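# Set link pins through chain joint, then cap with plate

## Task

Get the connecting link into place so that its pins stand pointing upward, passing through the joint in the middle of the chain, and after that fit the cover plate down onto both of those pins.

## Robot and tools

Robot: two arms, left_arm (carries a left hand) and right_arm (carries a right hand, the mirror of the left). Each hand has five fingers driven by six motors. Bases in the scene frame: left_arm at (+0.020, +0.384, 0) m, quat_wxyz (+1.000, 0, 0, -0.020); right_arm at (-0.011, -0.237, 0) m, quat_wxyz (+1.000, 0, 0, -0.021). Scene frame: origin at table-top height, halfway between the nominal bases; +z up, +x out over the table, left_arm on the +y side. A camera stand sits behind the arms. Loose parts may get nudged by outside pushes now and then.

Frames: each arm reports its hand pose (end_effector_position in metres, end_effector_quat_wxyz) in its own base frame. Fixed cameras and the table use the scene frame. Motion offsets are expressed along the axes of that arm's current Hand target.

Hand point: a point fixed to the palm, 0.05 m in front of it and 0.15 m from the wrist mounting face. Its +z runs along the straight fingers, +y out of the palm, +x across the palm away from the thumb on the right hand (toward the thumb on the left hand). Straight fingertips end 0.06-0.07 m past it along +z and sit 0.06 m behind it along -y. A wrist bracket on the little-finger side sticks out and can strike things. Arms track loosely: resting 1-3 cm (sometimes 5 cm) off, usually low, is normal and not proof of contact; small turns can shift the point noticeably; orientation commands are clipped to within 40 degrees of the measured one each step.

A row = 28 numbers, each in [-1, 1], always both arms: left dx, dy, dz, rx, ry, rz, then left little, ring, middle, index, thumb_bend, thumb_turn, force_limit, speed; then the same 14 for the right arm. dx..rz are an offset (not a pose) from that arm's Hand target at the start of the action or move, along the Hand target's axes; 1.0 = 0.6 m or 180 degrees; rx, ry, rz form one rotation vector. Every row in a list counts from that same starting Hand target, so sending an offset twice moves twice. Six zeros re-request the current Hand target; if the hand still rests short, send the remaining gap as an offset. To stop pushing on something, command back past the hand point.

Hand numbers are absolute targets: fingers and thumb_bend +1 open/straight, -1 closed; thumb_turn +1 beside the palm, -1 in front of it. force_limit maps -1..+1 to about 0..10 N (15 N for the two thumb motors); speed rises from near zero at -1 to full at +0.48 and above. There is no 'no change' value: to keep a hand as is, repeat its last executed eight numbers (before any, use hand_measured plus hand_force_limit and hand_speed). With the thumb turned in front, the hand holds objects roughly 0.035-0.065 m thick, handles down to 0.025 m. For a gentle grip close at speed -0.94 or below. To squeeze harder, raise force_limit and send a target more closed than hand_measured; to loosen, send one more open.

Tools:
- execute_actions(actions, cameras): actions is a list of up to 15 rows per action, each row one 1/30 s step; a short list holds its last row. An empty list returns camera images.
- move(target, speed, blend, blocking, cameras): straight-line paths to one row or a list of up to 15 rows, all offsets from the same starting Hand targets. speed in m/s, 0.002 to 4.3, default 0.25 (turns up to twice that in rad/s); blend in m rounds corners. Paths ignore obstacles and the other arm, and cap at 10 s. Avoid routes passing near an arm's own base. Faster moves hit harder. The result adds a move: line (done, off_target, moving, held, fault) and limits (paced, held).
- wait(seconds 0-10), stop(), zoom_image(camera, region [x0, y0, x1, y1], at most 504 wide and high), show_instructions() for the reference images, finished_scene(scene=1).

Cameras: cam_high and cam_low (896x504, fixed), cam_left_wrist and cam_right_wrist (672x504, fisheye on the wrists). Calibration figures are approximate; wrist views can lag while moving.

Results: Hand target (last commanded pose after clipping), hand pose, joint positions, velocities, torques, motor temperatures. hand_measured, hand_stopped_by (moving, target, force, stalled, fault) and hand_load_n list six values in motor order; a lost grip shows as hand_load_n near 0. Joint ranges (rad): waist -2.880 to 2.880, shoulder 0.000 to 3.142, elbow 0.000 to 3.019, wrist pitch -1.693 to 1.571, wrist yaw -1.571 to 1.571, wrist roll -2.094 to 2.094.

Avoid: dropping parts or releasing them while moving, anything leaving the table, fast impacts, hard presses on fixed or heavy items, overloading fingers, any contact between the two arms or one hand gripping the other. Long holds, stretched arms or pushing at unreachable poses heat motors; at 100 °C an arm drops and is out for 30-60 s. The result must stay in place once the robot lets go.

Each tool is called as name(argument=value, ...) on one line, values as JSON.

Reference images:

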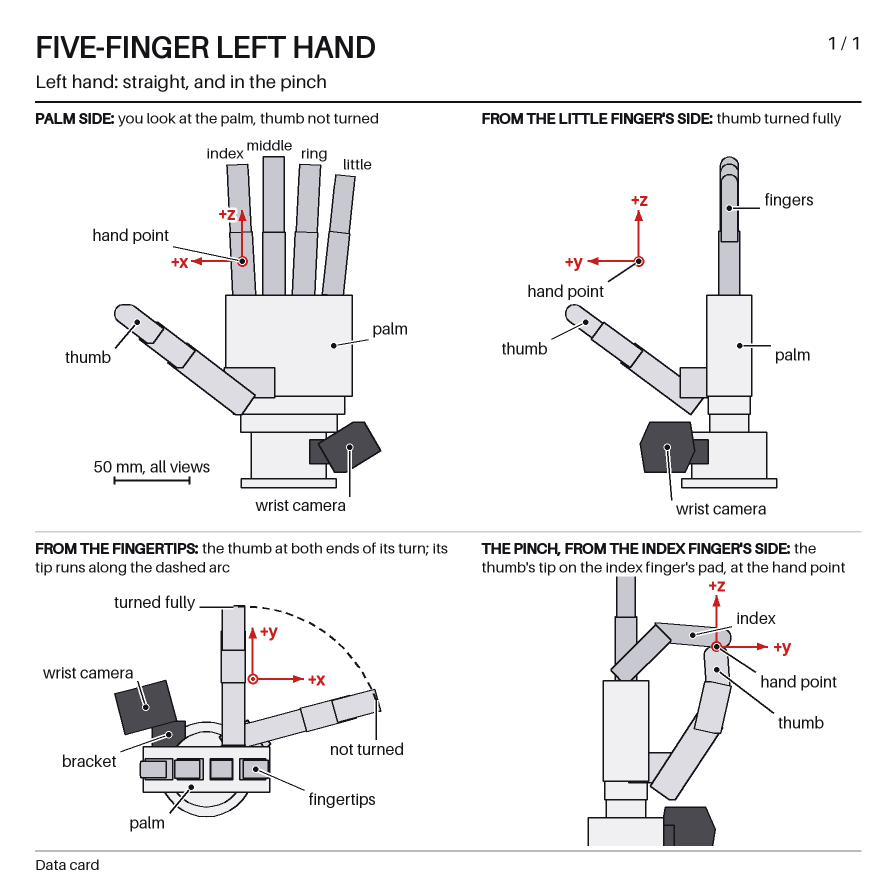

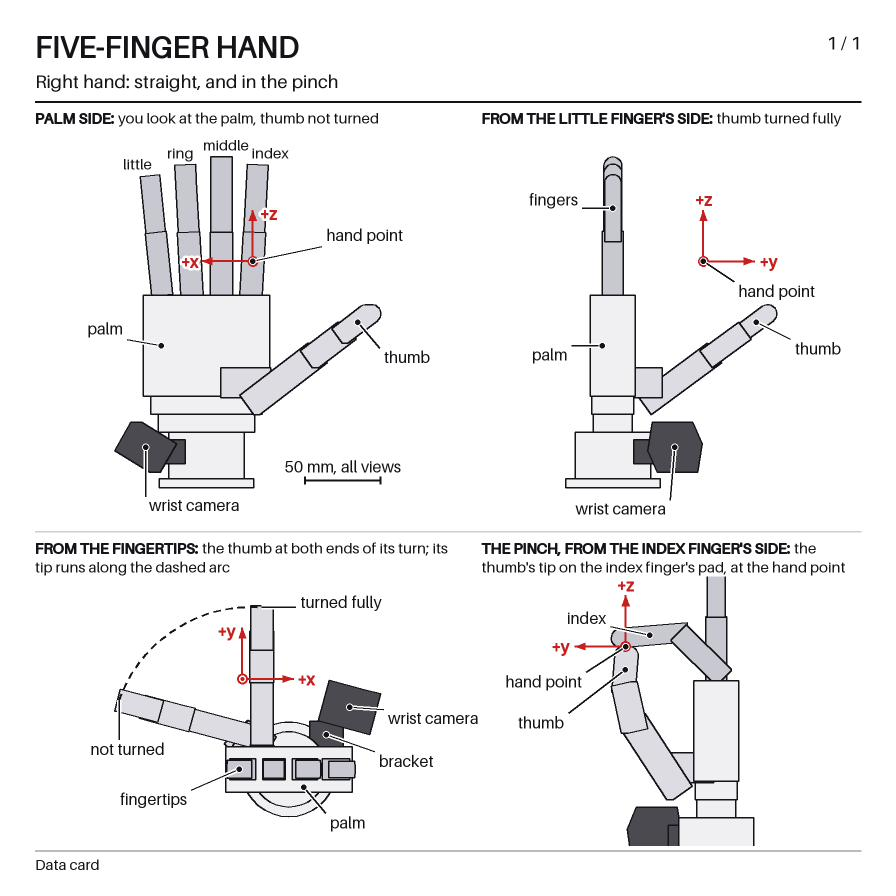

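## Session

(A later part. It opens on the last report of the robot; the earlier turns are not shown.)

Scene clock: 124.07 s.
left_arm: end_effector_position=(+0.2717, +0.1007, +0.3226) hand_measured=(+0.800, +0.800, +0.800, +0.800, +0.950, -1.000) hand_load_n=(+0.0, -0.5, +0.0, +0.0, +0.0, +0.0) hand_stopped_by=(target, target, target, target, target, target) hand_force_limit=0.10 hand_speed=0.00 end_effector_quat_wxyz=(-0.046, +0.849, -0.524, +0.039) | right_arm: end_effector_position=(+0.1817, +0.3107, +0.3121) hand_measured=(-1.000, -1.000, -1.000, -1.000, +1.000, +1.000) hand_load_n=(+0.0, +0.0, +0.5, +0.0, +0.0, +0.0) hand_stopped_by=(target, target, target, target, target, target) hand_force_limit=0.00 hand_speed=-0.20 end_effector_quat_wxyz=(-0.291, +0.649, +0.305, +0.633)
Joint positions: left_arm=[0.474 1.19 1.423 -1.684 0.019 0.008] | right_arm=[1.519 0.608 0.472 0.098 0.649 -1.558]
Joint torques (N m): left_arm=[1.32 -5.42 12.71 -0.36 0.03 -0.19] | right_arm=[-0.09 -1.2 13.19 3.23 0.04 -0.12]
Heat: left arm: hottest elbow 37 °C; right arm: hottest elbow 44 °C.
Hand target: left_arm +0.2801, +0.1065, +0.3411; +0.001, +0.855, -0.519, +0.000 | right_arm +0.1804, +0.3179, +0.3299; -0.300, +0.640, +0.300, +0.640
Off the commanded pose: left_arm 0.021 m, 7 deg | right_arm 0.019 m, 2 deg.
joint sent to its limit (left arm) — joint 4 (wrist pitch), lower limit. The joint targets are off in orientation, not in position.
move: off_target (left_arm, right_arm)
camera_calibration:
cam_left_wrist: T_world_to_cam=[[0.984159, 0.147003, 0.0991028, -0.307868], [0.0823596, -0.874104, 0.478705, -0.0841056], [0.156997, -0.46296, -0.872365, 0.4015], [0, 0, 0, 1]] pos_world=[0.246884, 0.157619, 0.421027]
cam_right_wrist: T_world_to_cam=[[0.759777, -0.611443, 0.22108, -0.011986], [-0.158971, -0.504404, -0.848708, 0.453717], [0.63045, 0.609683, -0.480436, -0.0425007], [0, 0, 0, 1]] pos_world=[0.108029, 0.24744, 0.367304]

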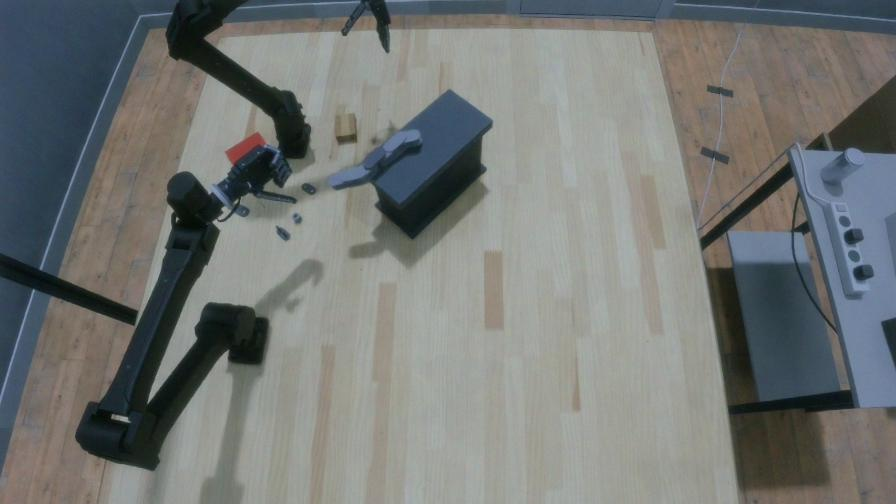

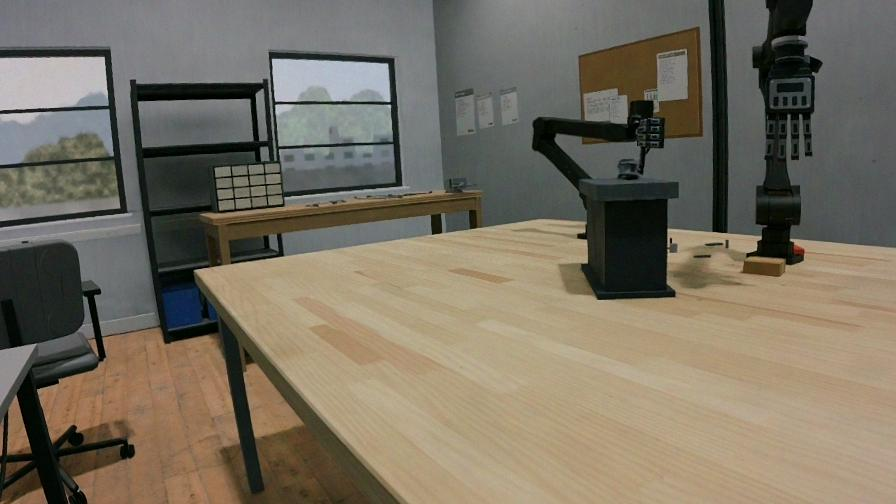

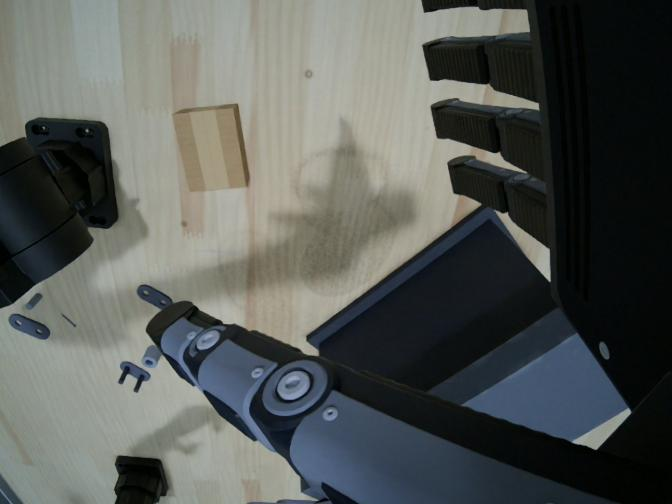

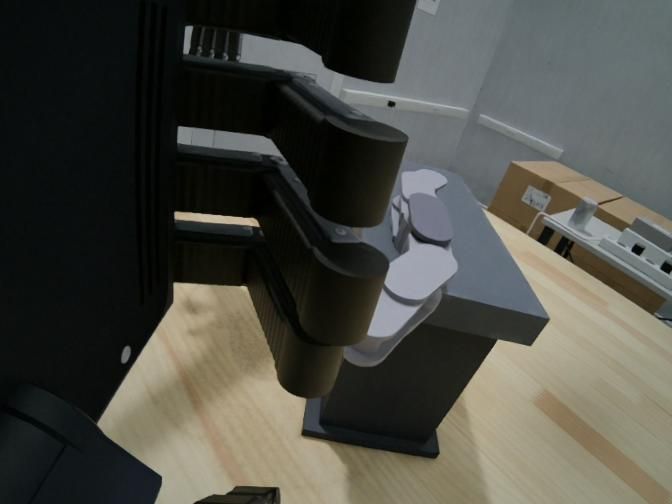

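move(target=[[0, 0, 0, 0, 0, 0, 0.8, 0.8, 0.8, 0.8, 0.95, -1, 0.1, 0, -0.138, -0.012, 0.0, 0, 0, 0, -1, -1, -1, -1, 1, 1, 0, -0.2], [0, 0, 0, 0, 0, 0, 0.8, 0.8, 0.8, 0.8, 0.95, -1, 0.1, 0, -0.138, -0.015, 0.1, 0, 0, 0, -1, -1, -1, -1, 1, 1, 0, -0.2]], speed=0.2, blend=[0.02, 0], cameras=["cam_right_wrist", "cam_high", "cam_low"])

Scene clock: 128.77 s.
left_arm: end_effector_position=(+0.2717, +0.1007, +0.3226) hand_measured=(+0.800, +0.800, +0.800, +0.800, +0.950, -1.000) hand_load_n=(+0.0, +0.0, +0.0, +0.0, +0.0, +0.0) hand_stopped_by=(target, target, target, target, target, target) hand_force_limit=0.10 hand_speed=0.00 end_effector_quat_wxyz=(-0.046, +0.849, -0.524, +0.039) | right_arm: end_effector_position=(+0.2059, +0.3567, +0.2244) hand_measured=(-1.000, -1.000, -1.000, -1.000, +1.000, +1.000) hand_load_n=(+0.0, +0.0, +0.0, +0.0, +0.0, +0.0) hand_stopped_by=(target, target, target, target, target, target) hand_force_limit=0.00 hand_speed=-0.20 end_effector_quat_wxyz=(-0.291, +0.651, +0.313, +0.628)
Joint positions: left_arm=[0.474 1.19 1.423 -1.684 0.019 0.008] | right_arm=[1.425 0.951 0.363 0.539 0.542 -1.559]
Joint torques (N m): left_arm=[0.91 -6.01 12.64 -0.39 0.02 -0.19] | right_arm=[-1.32 -3.49 13 3.37 -0.12 -0.15]
Heat: left arm: hottest elbow 38 °C; right arm: hottest elbow 44 °C.
Hand target: left_arm +0.2801, +0.1065, +0.3411; +0.001, +0.855, -0.519, +0.000 | right_arm +0.2119, +0.3697, +0.2471; -0.300, +0.640, +0.300, +0.640
Off the commanded pose: left_arm 0.021 m, 7 deg | right_arm 0.027 m, 3 deg.
joint sent to its limit (left arm) — joint 4 (wrist pitch), lower limit. The joint targets are off in orientation, not in position.
move: off_target (left_arm, right_arm)
camera_calibration:
cam_right_wrist: T_world_to_cam=[[0.768467, -0.59919, 0.224566, 0.0101472], [-0.156709, -0.516485, -0.841835, 0.40859], [0.620404, 0.61173, -0.4908, -0.124254], [0, 0, 0, 1]] pos_world=[0.133319, 0.29312, 0.280703]
Images, in order (width x height): cam_high 896x504, cam_low 896x504, cam_right_wrist 672x504.

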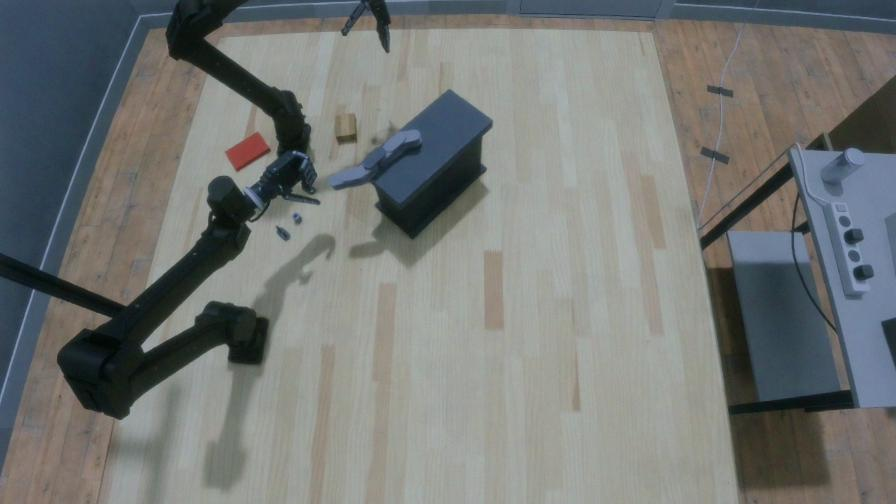

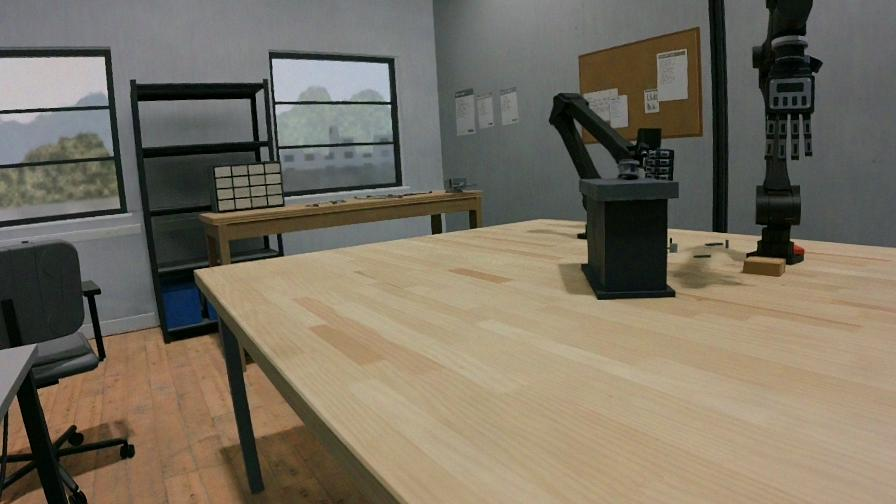

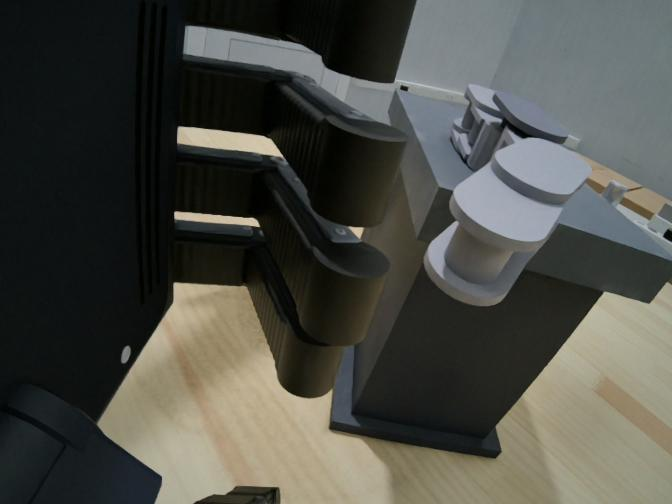

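zoom_image(camera="cam_right_wrist", region=[400, 70, 620, 320])

Scaled by 2.016 from the camera's 672x504 image, which has a finer 960x720 frame.

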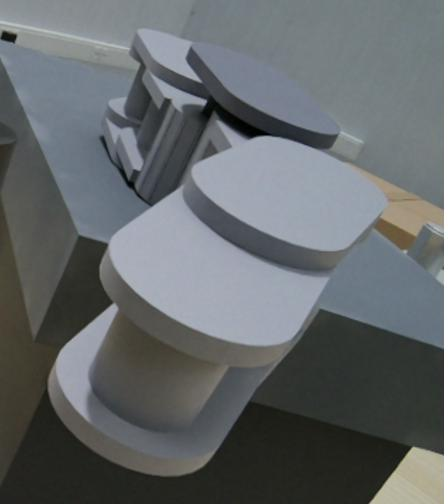

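move(target=[[0, 0, 0, 0, 0, 0, 0.8, 0.8, 0.8, 0.8, 0.95, -1, 0.1, 0, 0, 0, 0.068, 0, 0, 0, -1, -1, -1, -1, 1, 1, 0, -0.2], [0, 0, 0, 0, 0, 0, 0.8, 0.8, 0.8, 0.8, 0.95, -1, 0.1, 0, 0, 0.058, 0.068, 0, 0, 0, -1, -1, -1, -1, 1, 1, 0, -0.2]], speed=0.15, blend=[0.01, 0], cameras=["cam_right_wrist"])

Scene clock: 131.90 s.
left_arm: end_effector_position=(+0.2717, +0.1007, +0.3226) hand_measured=(+0.800, +0.800, +0.800, +0.800, +0.950, -1.000) hand_load_n=(+0.0, +0.0, +0.0, -0.5, +0.0, +0.0) hand_stopped_by=(target, target, target, target, target, target) hand_force_limit=0.10 hand_speed=0.00 end_effector_quat_wxyz=(-0.046, +0.849, -0.524, +0.039) | right_arm: end_effector_position=(+0.2580, +0.3709, +0.2241) hand_measured=(-1.000, -1.000, -1.000, -1.000, +1.000, +1.000) hand_load_n=(+0.0, +0.0, +0.0, +0.0, +0.0, -0.5) hand_stopped_by=(target, target, target, target, target, target) hand_force_limit=0.00 hand_speed=-0.20 end_effector_quat_wxyz=(-0.292, +0.653, +0.312, +0.625)
Joint positions: left_arm=[0.474 1.19 1.423 -1.684 0.019 0.008] | right_arm=[1.244 1.052 0.42 0.581 0.361 -1.562]
Joint torques (N m): left_arm=[1.03 -6.12 12.56 -0.42 0.03 -0.19] | right_arm=[-1.2 -5.89 12.07 3.28 -0.13 -0.1]
Heat: left arm: hottest elbow 38 °C; right arm: hottest elbow 43 °C.
Hand target: left_arm +0.2801, +0.1065, +0.3411; +0.001, +0.855, -0.519, +0.000 | right_arm +0.2647, +0.3787, +0.2470; -0.300, +0.640, +0.300, +0.640
Off the commanded pose: left_arm 0.021 m, 7 deg | right_arm 0.025 m, 3 deg.
joint sent to its limit (left arm) — joint 4 (wrist pitch), lower limit. The joint targets are off in orientation, not in position.
move: off_target (left_arm, right_arm)
camera_calibration:
cam_right_wrist: T_world_to_cam=[[0.769733, -0.599278, 0.219948, -0.0204579], [-0.163014, -0.51765, -0.83992, 0.425473], [0.617202, 0.610659, -0.496143, -0.162988], [0, 0, 0, 1]] pos_world=[0.185702, 0.307516, 0.280998]
Images, in order (width x height): cam_right_wrist 672x504.

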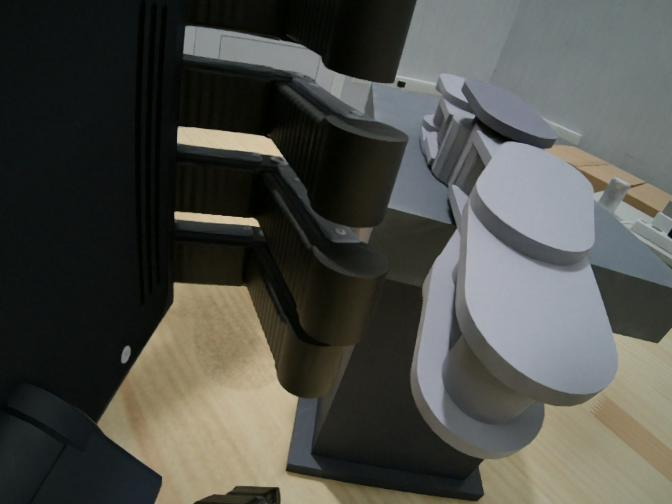

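zoom_image(camera="cam_right_wrist", region=[370, 60, 630, 480])

Scaled by 1.200 from the camera's 672x504 image, which has a finer 960x720 frame.

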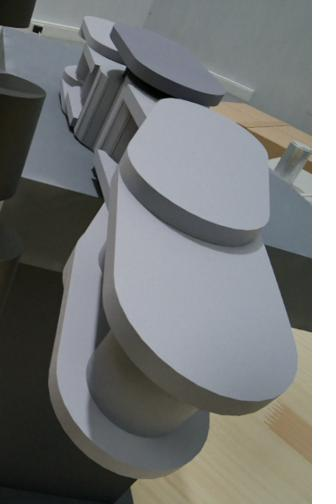

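move(target=[[0, 0, 0, 0, 0, 0, 0.8, 0.8, 0.8, 0.8, 0.95, -1, 0.1, 0, -0.0167, 0.01, -0.013, 0, 0, 0, -1, -1, -1, -1, 1, 1, 0, -0.2], [0, 0, 0, 0, 0, 0, 0.8, 0.8, 0.8, 0.8, 0.95, -1, 0.1, 0, -0.0167, 0.08, -0.013, 0, 0, 0, -1, -1, -1, -1, 1, 1, 0, -0.2]], speed=0.08, blend=[0.01, 0], cameras=["cam_right_wrist", "cam_high"])

Scene clock: 136.60 s.
left_arm: end_effector_position=(+0.2717, +0.1007, +0.3226) hand_measured=(+0.800, +0.800, +0.800, +0.800, +0.950, -1.000) hand_load_n=(+0.0, +0.0, +0.0, +0.0, +0.0, +0.0) hand_stopped_by=(target, target, target, target, target, target) hand_force_limit=0.10 hand_speed=0.00 end_effector_quat_wxyz=(-0.046, +0.849, -0.524, +0.039) | right_arm: end_effector_position=(+0.2953, +0.3473, +0.2338) hand_measured=(-1.000, -1.000, -1.000, -1.000, +1.000, +1.000) hand_load_n=(+0.0, +0.0, +0.0, +0.0, +0.5, +0.0) hand_stopped_by=(target, target, target, target, target, target) hand_force_limit=0.00 hand_speed=-0.20 end_effector_quat_wxyz=(-0.302, +0.644, +0.302, +0.634)
Joint positions: left_arm=[0.474 1.19 1.423 -1.684 0.019 0.008] | right_arm=[1.082 1.018 0.404 0.6 0.199 -1.562]
Joint torques (N m): left_arm=[1.14 -5.48 12.7 -0.35 0.02 -0.18] | right_arm=[-0.85 -6.71 8.5 2.92 -0.13 -0.08]
Heat: left arm: hottest elbow 38 °C; right arm: hottest elbow 42 °C.
Hand target: left_arm +0.2801, +0.1065, +0.3411; +0.001, +0.855, -0.519, +0.000 | right_arm +0.2967, +0.3421, +0.2370; -0.300, +0.640, +0.300, +0.640
Off the commanded pose: left_arm 0.021 m, 7 deg | right_arm 0.006 m, 1 deg.
joint sent to its limit (left arm) — joint 4 (wrist pitch), lower limit. The joint targets are off in orientation, not in position.
move: off_target (left_arm); blend cut to 0.0067 m at target 1
camera_calibration:
cam_right_wrist: T_world_to_cam=[[0.76755, -0.607088, 0.205698, -0.0588787], [-0.154353, -0.486517, -0.859928, 0.418766], [0.622128, 0.628287, -0.467132, -0.181147], [0, 0, 0, 1]] pos_world=[0.222527, 0.281804, 0.2876]
Images, in order (width x height): cam_high 896x504, cam_right_wrist 672x504.

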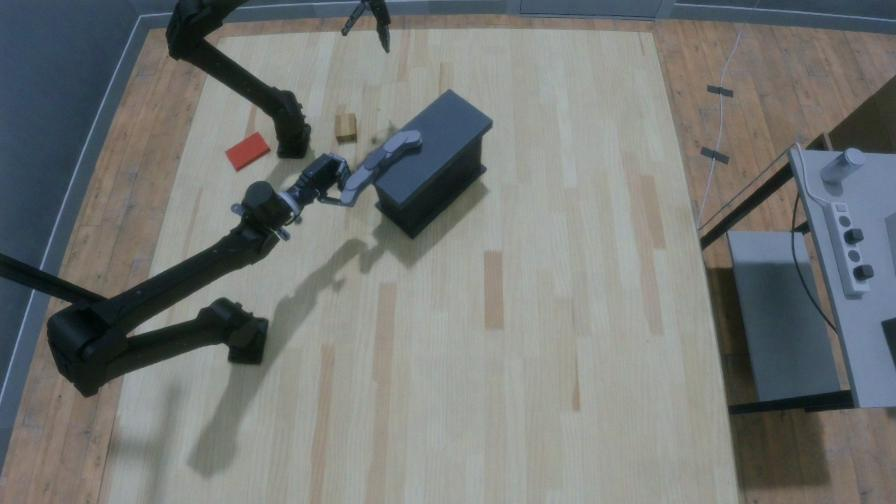

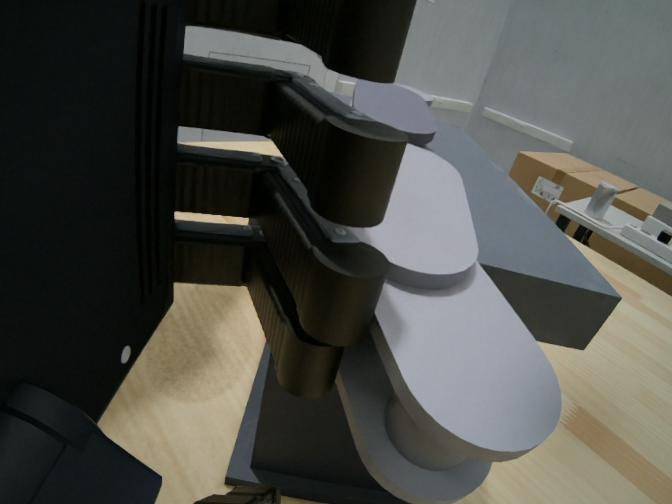

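zoom_image(camera="cam_high", region=[300, 80, 500, 250])

zoom_image(camera="cam_right_wrist", region=[320, 60, 620, 500])

Scaled by 2.520 from the camera's 896x504 image, which has a finer 1280x720 frame.

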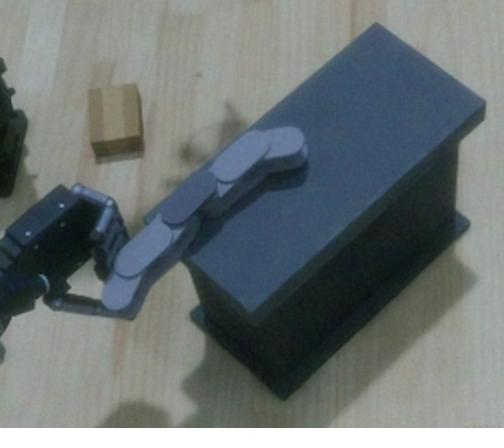

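Scaled by 1.145 from the camera's 672x504 image, which has a finer 960x720 frame.

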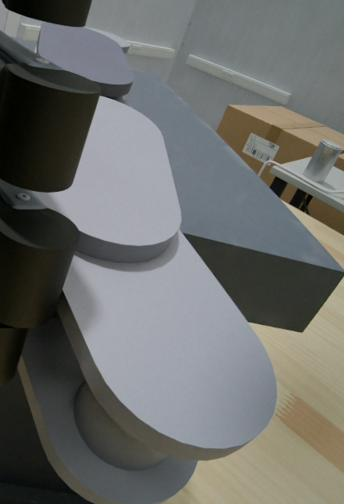

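move(target=[[0, 0, 0, 0, 0, 0, 0.8, 0.8, 0.8, 0.8, 0.95, -1, 0.1, 0, 0, -0.083, 0, 0, 0, 0, -1, -1, -1, -1, 1, 1, 0, -0.2], [0.4514, 0.1129, -0.0567, 0.3037, 0.2126, 0.3470, 0.8, 0.8, 0.8, 0.8, 0.95, -1, 0.1, 0, 0.15, -0.083, -0.12, 0, 0, 0, -1, -1, -1, -1, 1, 1, 0, -0.2]], speed=0.3, blend=[0.01, 0], cameras=["cam_left_wrist", "cam_right_wrist", "cam_high"])

Scene clock: 149.50 s.
left_arm: end_effector_position=(+0.3458, -0.1629, +0.3769) hand_measured=(+0.800, +0.800, +0.800, +0.800, +0.950, -1.000) hand_load_n=(+0.0, +0.0, +0.0, +0.0, +0.5, +0.0) hand_stopped_by=(target, target, target, target, target, target) hand_force_limit=0.10 hand_speed=0.00 end_effector_quat_wxyz=(+0.205, -0.353, +0.780, -0.475) | right_arm: end_effector_position=(+0.2136, +0.3133, +0.2948) hand_measured=(-1.000, -1.000, -1.000, -1.000, +1.000, +1.000) hand_load_n=(+0.0, +0.0, +0.0, +0.0, +0.0, +0.0) hand_stopped_by=(target, target, target, target, target, target) hand_force_limit=0.00 hand_speed=-0.20 end_effector_quat_wxyz=(-0.287, +0.653, +0.308, +0.630)
Joint positions: left_arm=[-0.159 0.875 1.125 -0.811 0.505 0.277] | right_arm=[1.367 0.65 0.446 0.156 0.497 -1.562]
Joint torques (N m): left_arm=[0.15 -3.72 8.17 2.14 0.46 0.02] | right_arm=[-0.21 -3.9 15.21 1.91 0.04 -0.11]
Heat: left arm: hottest elbow 38 °C; right arm: hottest elbow 41 °C.
Hand target: left_arm +0.3450, -0.1651, +0.3756; +0.210, -0.344, +0.780, -0.479 | right_arm +0.2123, +0.3186, +0.3269; -0.300, +0.640, +0.300, +0.640
Off the commanded pose: left_arm 0.003 m, 1 deg | right_arm 0.033 m, 3 deg.
move: off_target (right_arm)
camera_calibration:
cam_left_wrist: T_world_to_cam=[[0.14459, -0.528189, 0.836726, -0.445156], [-0.970308, -0.241389, 0.0152949, 0.295106], [0.193897, -0.814093, -0.547409, 0.122775], [0, 0, 0, 1]] pos_world=[0.326903, -0.0639417, 0.435168]
cam_right_wrist: T_world_to_cam=[[0.760382, -0.609327, 0.224811, -0.0327098], [-0.163487, -0.514569, -0.841719, 0.447445], [0.628563, 0.603274, -0.490886, -0.066968], [0, 0, 0, 1]] pos_world=[0.140117, 0.25071, 0.351103]
Images, in order (width x height): cam_high 896x504, cam_left_wrist 672x504, cam_right_wrist 672x504.

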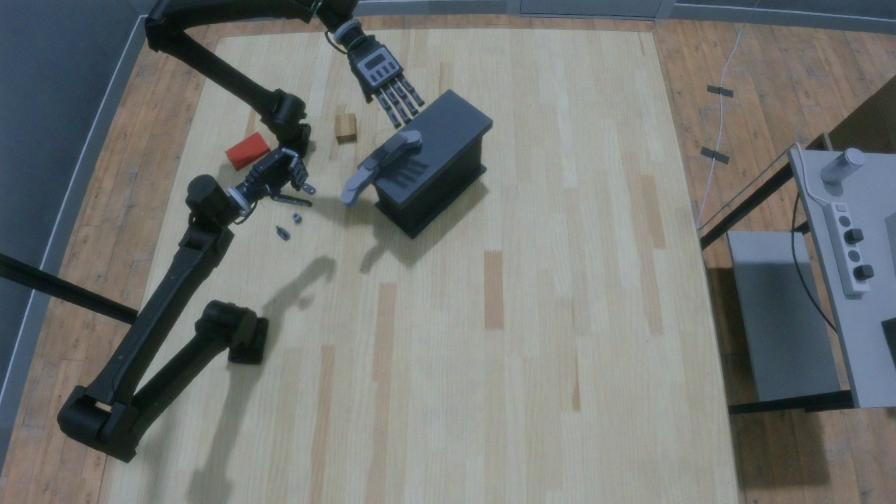

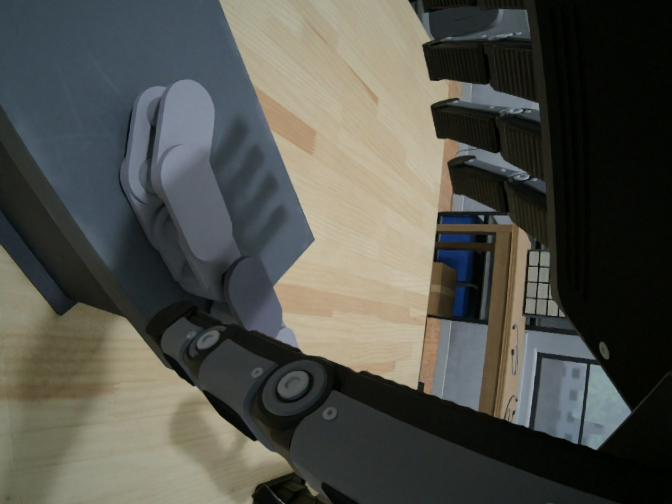

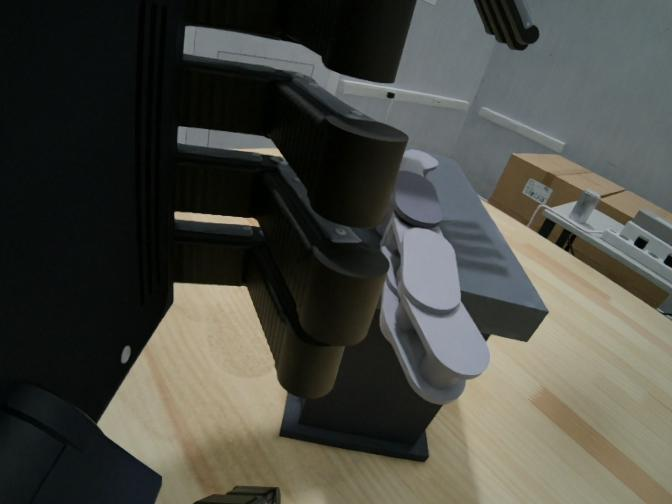

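zoom_image(camera="cam_left_wrist", region=[100, 60, 330, 360])

Scaled by 1.680 from the camera's 672x504 image, which has a finer 960x720 frame.

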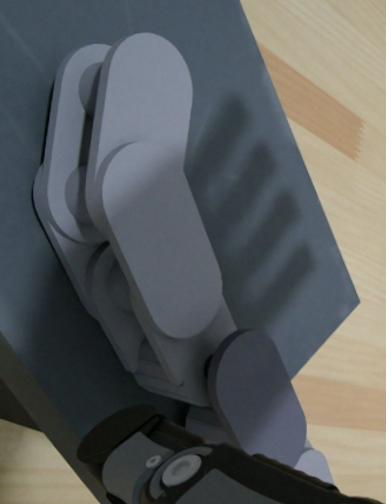

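move(target=[-0.1162, 0.0484, 0.0701, -0.35, 0, 0, 0.8, 0.8, 0.8, 0.8, 0.95, -1, 0.1, 0, 0, 0, 0, 0, 0, 0, -1, -1, -1, -1, 1, 1, 0, -0.2], speed=0.35)

Scene clock: 155.13 s.
left_arm: end_effector_position=(+0.4012, -0.1251, +0.3138) hand_measured=(+0.800, +0.800, +0.800, +0.800, +0.950, -1.000) hand_load_n=(+0.0, +0.0, +0.0, +0.0, +0.0, +0.0) hand_stopped_by=(target, target, target, target, target, target) hand_force_limit=0.10 hand_speed=0.00 end_effector_quat_wxyz=(+0.033, -0.407, +0.912, -0.032) | right_arm: end_effector_position=(+0.2135, +0.3133, +0.2948) hand_measured=(-1.000, -1.000, -1.000, -1.000, +1.000, +1.000) hand_load_n=(+0.0, +0.0, +0.0, +0.0, +0.5, +0.0) hand_stopped_by=(target, target, target, target, target, target) hand_force_limit=0.00 hand_speed=-0.20 end_effector_quat_wxyz=(-0.287, +0.653, +0.308, +0.630)
Joint positions: left_arm=[-0.293 1.568 1.773 -1.683 0.006 0.438] | right_arm=[1.367 0.65 0.446 0.156 0.497 -1.562]
Joint torques (N m): left_arm=[0.26 -13.33 12.6 -0.38 -0.06 -0.06] | right_arm=[-0.32 -3.25 15.16 1.72 0.02 -0.11]
Heat: left arm: hottest elbow 39 °C; right arm: hottest elbow 41 °C.
Hand target: left_arm +0.4099, -0.1303, +0.3305; -0.001, -0.402, +0.915, -0.001 | right_arm +0.2122, +0.3187, +0.3269; -0.300, +0.640, +0.300, +0.640
Off the commanded pose: left_arm 0.020 m, 5 deg | right_arm 0.033 m, 3 deg.
joint sent to its limit (left arm) — joint 4 (wrist pitch), lower limit. The joint targets are off in orientation, not in position.
move: off_target (left_arm, right_arm)

wait(seconds=0.1, cameras=["cam_left_wrist", "cam_high"])

Scene clock: 156.37 s.
left_arm: end_effector_position=(+0.4012, -0.1251, +0.3138) hand_measured=(+0.800, +0.800, +0.800, +0.800, +0.950, -1.000) hand_load_n=(+0.0, +0.0, +0.0, +0.0, +0.0, +0.0) hand_stopped_by=(target, target, target, target, target, target) hand_force_limit=0.10 hand_speed=0.00 end_effector_quat_wxyz=(+0.033, -0.407, +0.912, -0.032) | right_arm: end_effector_position=(+0.2135, +0.3133, +0.2948) hand_measured=(-1.000, -1.000, -1.000, -1.000, +1.000, +1.000) hand_load_n=(+0.0, +0.0, +0.0, +0.0, +0.0, +0.0) hand_stopped_by=(target, target, target, target, target, target) hand_force_limit=0.00 hand_speed=-0.20 end_effector_quat_wxyz=(-0.287, +0.653, +0.308, +0.630)
Joint positions: left_arm=[-0.293 1.568 1.773 -1.683 0.006 0.438] | right_arm=[1.367 0.65 0.446 0.156 0.497 -1.562]
Joint velocities: left_arm=[0.005 -0.015 -0.012 -0.012 -0.154 -0.066] | right_arm=[within noise]
Joint torques (N m): left_arm=[0.32 -13.33 12.63 -0.47 -0.03 -0.06] | right_arm=[0.5 -3.6 15.25 1.84 0.04 -0.09]
Heat: left arm: hottest elbow 39 °C; right arm: hottest elbow 41 °C.
Hand target: left_arm +0.4099, -0.1303, +0.3305; -0.001, -0.402, +0.915, -0.001 | right_arm +0.2122, +0.3187, +0.3269; -0.300, +0.640, +0.300, +0.640
Off the commanded pose: left_arm 0.020 m, 5 deg | right_arm 0.033 m, 3 deg.
wait: 0.10 s; at rest from the start
camera_calibration:
cam_left_wrist: T_world_to_cam=[[0.498211, -0.865548, 0.0511059, -0.317914], [-0.786631, -0.426422, 0.446516, 0.126872], [-0.364689, -0.262661, -0.893315, 0.509886], [0, 0, 0, 1]] pos_world=[0.444139, -0.087142, 0.415085]
Images, in order (width x height): cam_high 896x504, cam_left_wrist 672x504.

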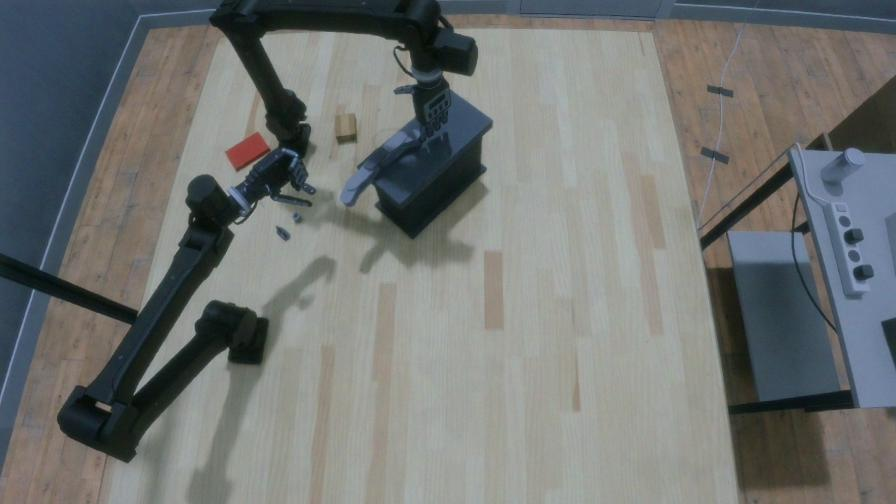

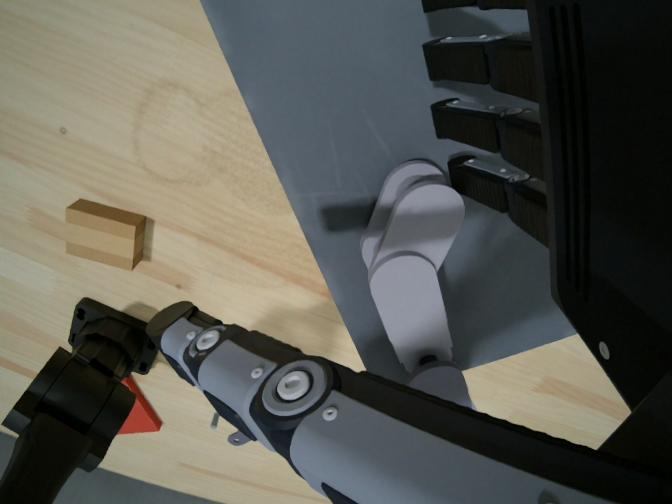

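zoom_image(camera="cam_left_wrist", region=[300, 130, 560, 420])

Scaled by 1.738 from the camera's 672x504 image, which has a finer 960x720 frame.

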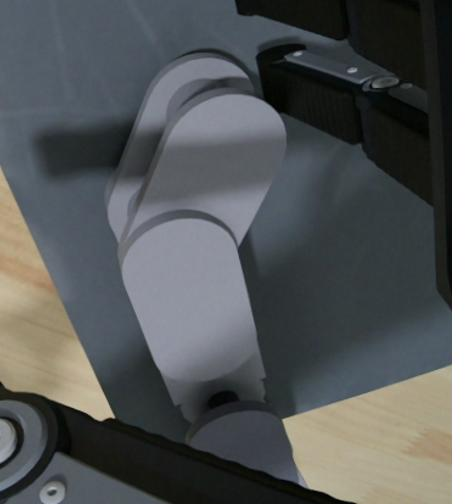

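move(target=[[0, 0, -0.05, 0.15, 0, 0, 0.8, 0.8, 0.8, 0.8, 0.75, -1, 0.1, 0, 0, 0, 0, 0, 0, 0, -1, -1, -1, -1, 1, 1, 0, -0.2], [0.127, -0.0112, 0.045, 0.3889, -0.0065, -0.0092, 0.8, 0.8, 0.8, 0.8, 0.75, -1, 0.1, 0, 0, 0, 0, 0, 0, 0, -1, -1, -1, -1, 1, 1, 0, -0.2]], speed=0.3, blend=[0.02, 0], cameras=["cam_left_wrist"])

Scene clock: 161.37 s.
left_arm: end_effector_position=(+0.3651, -0.1882, +0.3047) hand_measured=(+0.800, +0.800, +0.800, +0.800, +0.750, -1.000) hand_load_n=(+0.0, +0.0, +0.0, +0.0, +0.0, +0.0) hand_stopped_by=(target, target, target, target, target, target) hand_force_limit=0.10 hand_speed=0.00 end_effector_quat_wxyz=(+0.238, -0.344, +0.747, -0.517) | right_arm: end_effector_position=(+0.2135, +0.3133, +0.2948) hand_measured=(-1.000, -1.000, -1.000, -1.000, +1.000, +1.000) hand_load_n=(+0.0, +0.0, +0.0, +0.0, +0.0, +0.0) hand_stopped_by=(target, target, target, target, target, target) hand_force_limit=0.00 hand_speed=-0.20 end_effector_quat_wxyz=(-0.287, +0.653, +0.308, +0.630)
Joint positions: left_arm=[-0.224 0.841 0.842 -0.404 0.45 0.182] | right_arm=[1.367 0.65 0.446 0.156 0.497 -1.562]
Joint torques (N m): left_arm=[0.15 -3.19 8.64 2.36 0.12 -0.17] | right_arm=[-0.21 -3.66 15.06 1.74 0.02 -0.08]
Heat: left arm: hottest elbow 39 °C; right arm: hottest elbow 41 °C.
Hand target: left_arm +0.3634, -0.1910, +0.3037; +0.239, -0.342, +0.744, -0.522 | right_arm +0.2122, +0.3187, +0.3269; -0.300, +0.640, +0.300, +0.640
Off the commanded pose: left_arm 0.004 m, 1 deg | right_arm 0.033 m, 3 deg.
move: off_target (right_arm)
camera_calibration:
cam_left_wrist: T_world_to_cam=[[0.0677296, -0.46583, 0.882278, -0.374919], [-0.961815, -0.265533, -0.066362, 0.326091], [0.265187, -0.844094, -0.466027, 0.00244951], [0, 0, 0, 1]] pos_world=[0.338383, -0.0859933, 0.353565]
Images, in order (width x height): cam_left_wrist 672x504.

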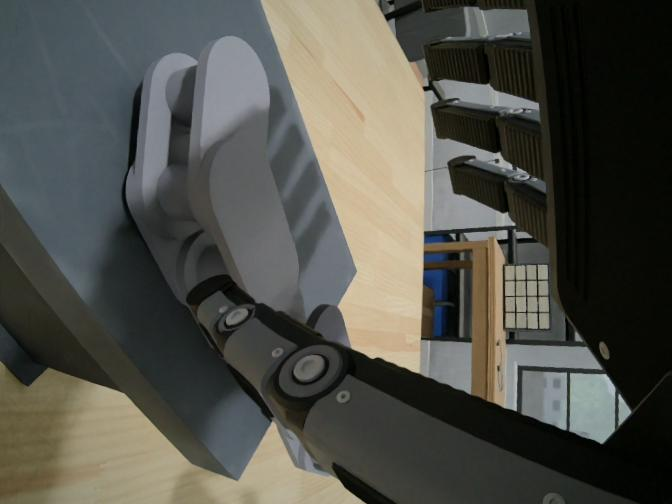

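move(target=[0, 0.065, 0.0237, 0, 0, 0, 0.8, 0.8, 0.8, 0.8, 0.75, -1, 0.1, 0, 0, 0, 0, 0, 0, 0, -1, -1, -1, -1, 1, 1, 0, -0.2], speed=0.15, cameras=["cam_left_wrist"])

Scene clock: 162.77 s.
left_arm: end_effector_position=(+0.3642, -0.1879, +0.2672) hand_measured=(+0.800, +0.800, +0.800, +0.800, +0.750, -1.000) hand_load_n=(+0.0, +0.0, -0.5, +0.0, +0.0, +0.0) hand_stopped_by=(target, target, target, target, target, target) hand_force_limit=0.10 hand_speed=0.00 end_effector_quat_wxyz=(+0.241, -0.342, +0.745, -0.519) | right_arm: end_effector_position=(+0.2135, +0.3133, +0.2948) hand_measured=(-1.000, -1.000, -1.000, -1.000, +1.000, +1.000) hand_load_n=(+0.5, +0.5, +0.0, +0.0, +0.0, +0.0) hand_stopped_by=(target, target, target, target, target, target) hand_force_limit=0.00 hand_speed=-0.20 end_effector_quat_wxyz=(-0.287, +0.653, +0.308, +0.630)
Joint positions: left_arm=[-0.224 0.839 0.738 -0.291 0.45 0.182] | right_arm=[1.367 0.65 0.446 0.156 0.497 -1.562]
Joint torques (N m): left_arm=[0.44 -2.67 8.44 2.19 0.14 -0.18] | right_arm=[-0.38 -3.9 15.23 1.73 0.04 -0.1]
Heat: left arm: hottest elbow 39 °C; right arm: hottest elbow 41 °C.
Hand target: left_arm +0.3634, -0.1910, +0.2620; +0.239, -0.343, +0.744, -0.522 | right_arm +0.2122, +0.3187, +0.3269; -0.300, +0.640, +0.300, +0.640
Off the commanded pose: left_arm 0.006 m, 0 deg | right_arm 0.033 m, 3 deg.
move: off_target (right_arm)
camera_calibration:
cam_left_wrist: T_world_to_cam=[[0.0594902, -0.463388, 0.884156, -0.338714], [-0.960988, -0.266261, -0.0748879, 0.32466], [0.270118, -0.845208, -0.46115, -0.0178367], [0, 0, 0, 1]] pos_world=[0.336963, -0.0855876, 0.315564]
Images, in order (width x height): cam_left_wrist 672x504.

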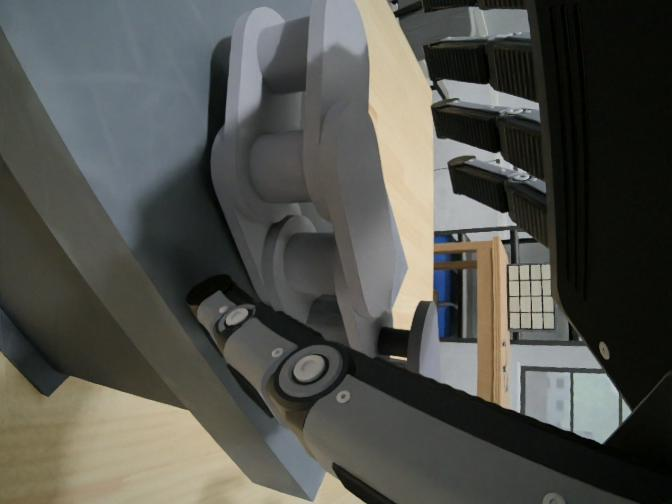

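move(target=[[0, 0.0125, 0.0046, 0, 0, 0, 0.8, 0.8, 0.8, 0.8, 0.75, -1, 0.1, 0, 0, 0, 0, 0, 0, 0, -1, -1, -1, -1, 1, 1, 0, -0.2], [0, 0.0125, 0.0046, 0, 0, 0, -0.05, -0.05, -0.05, -0.05, 0.6, -1, 0.1, -0.3, 0, 0, 0, 0, 0, 0, -1, -1, -1, -1, 1, 1, 0, -0.2]], speed=0.1, cameras=["cam_left_wrist"])

Scene clock: 165.10 s.
left_arm: end_effector_position=(+0.3644, -0.1885, +0.2617) hand_measured=(-0.050, -0.050, -0.050, -0.050, +0.600, -1.000) hand_load_n=(+0.5, +0.0, +0.0, +0.0, +0.0, +0.0) hand_stopped_by=(target, target, target, target, target, target) hand_force_limit=0.10 hand_speed=-0.30 end_effector_quat_wxyz=(+0.243, -0.342, +0.743, -0.522) | right_arm: end_effector_position=(+0.2135, +0.3133, +0.2948) hand_measured=(-1.000, -1.000, -1.000, -1.000, +1.000, +1.000) hand_load_n=(+0.0, +0.0, +0.0, +0.0, +0.0, +0.0) hand_stopped_by=(target, target, target, target, target, target) hand_force_limit=0.00 hand_speed=-0.20 end_effector_quat_wxyz=(-0.287, +0.653, +0.308, +0.630)
Joint positions: left_arm=[-0.225 0.839 0.719 -0.264 0.449 0.178] | right_arm=[1.367 0.65 0.446 0.156 0.497 -1.562]
Joint torques (N m): left_arm=[0.44 -2.2 8.55 2.13 0.19 -0.13] | right_arm=[0.15 -3.78 15.1 1.84 0.06 -0.09]
Heat: left arm: hottest elbow 39 °C; right arm: hottest elbow 42 °C.
Hand target: left_arm +0.3634, -0.1912, +0.2543; +0.239, -0.342, +0.744, -0.522 | right_arm +0.2122, +0.3187, +0.3269; -0.300, +0.640, +0.300, +0.640
Off the commanded pose: left_arm 0.008 m, 0 deg | right_arm 0.033 m, 3 deg.
move: off_target (right_arm); target 2's new numbers were sent with left_arm's hand 0.012 m and 1 deg from that target
camera_calibration:
cam_left_wrist: T_world_to_cam=[[0.0543885, -0.459743, 0.886385, -0.332193], [-0.9603, -0.267332, -0.0797338, 0.325044], [0.273616, -0.846859, -0.456031, -0.0239123], [0, 0, 0, 1]] pos_world=[0.33675, -0.0860792, 0.309463]
Images, in order (width x height): cam_left_wrist 672x504.

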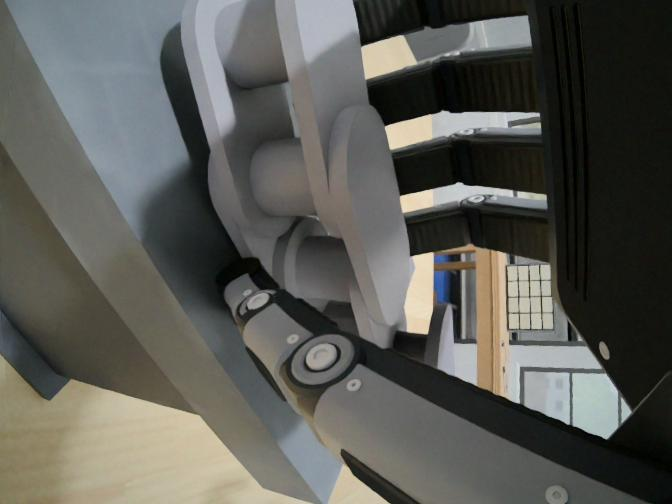

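move(target=[0, 0, 0, 0, 0, 0, -0.5, -0.5, -0.5, -0.5, 0.3, -1, 0.1, -0.7, 0, 0, 0, 0, 0, 0, -1, -1, -1, -1, 1, 1, 0, -0.2], speed=0.1, cameras=["cam_left_wrist"])

Scene clock: 166.17 s.
left_arm: end_effector_position=(+0.3641, -0.1916, +0.2656) hand_measured=(-0.500, -0.350, -0.294, -0.210, +0.468, -1.000) hand_load_n=(+0.0, +8.0, +1.5, +8.5, +9.5, +4.0) hand_stopped_by=(target, force, force, force, force, target) hand_force_limit=0.10 hand_speed=-0.70 end_effector_quat_wxyz=(+0.244, -0.337, +0.740, -0.528) | right_arm: end_effector_position=(+0.2135, +0.3133, +0.2948) hand_measured=(-1.000, -1.000, -1.000, -1.000, +1.000, +1.000) hand_load_n=(+0.0, +0.0, +0.0, +0.0, +0.0, +0.0) hand_stopped_by=(target, target, target, target, target, target) hand_force_limit=0.00 hand_speed=-0.20 end_effector_quat_wxyz=(-0.287, +0.653, +0.308, +0.630)
Joint positions: left_arm=[-0.23 0.836 0.719 -0.251 0.453 0.173] | right_arm=[1.367 0.65 0.446 0.156 0.497 -1.562]
Joint torques (N m): left_arm=[0.85 -2.26 8.49 1.61 0.01 -0.06] | right_arm=[-0.38 -3.66 15.23 1.89 0.03 -0.11]
Heat: left arm: hottest elbow 39 °C; right arm: hottest elbow 42 °C.
Hand target: left_arm +0.3634, -0.1911, +0.2543; +0.239, -0.342, +0.744, -0.522 | right_arm +0.2122, +0.3187, +0.3269; -0.300, +0.640, +0.300, +0.640
Off the commanded pose: left_arm 0.011 m, 1 deg | right_arm 0.033 m, 3 deg.
move: off_target (left_arm, right_arm)
camera_calibration:
cam_left_wrist: T_world_to_cam=[[0.0410541, -0.4521, 0.891022, -0.332003], [-0.961201, -0.261331, -0.0883103, 0.328088], [0.272776, -0.852826, -0.445288, -0.028378], [0, 0, 0, 1]] pos_world=[0.336729, -0.088561, 0.312159]
Images, in order (width x height): cam_left_wrist 672x504.

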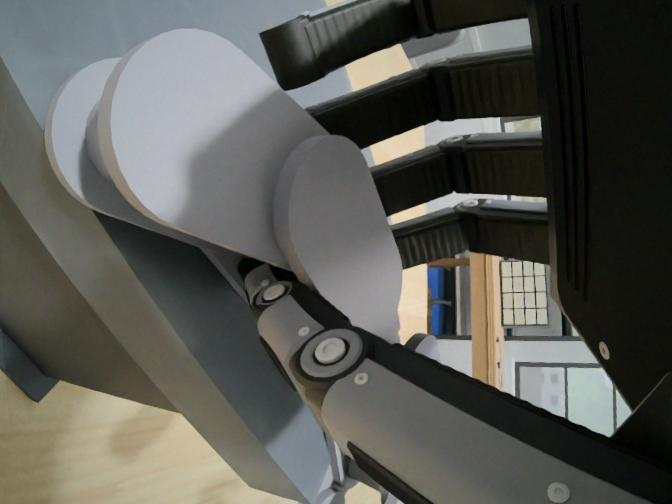

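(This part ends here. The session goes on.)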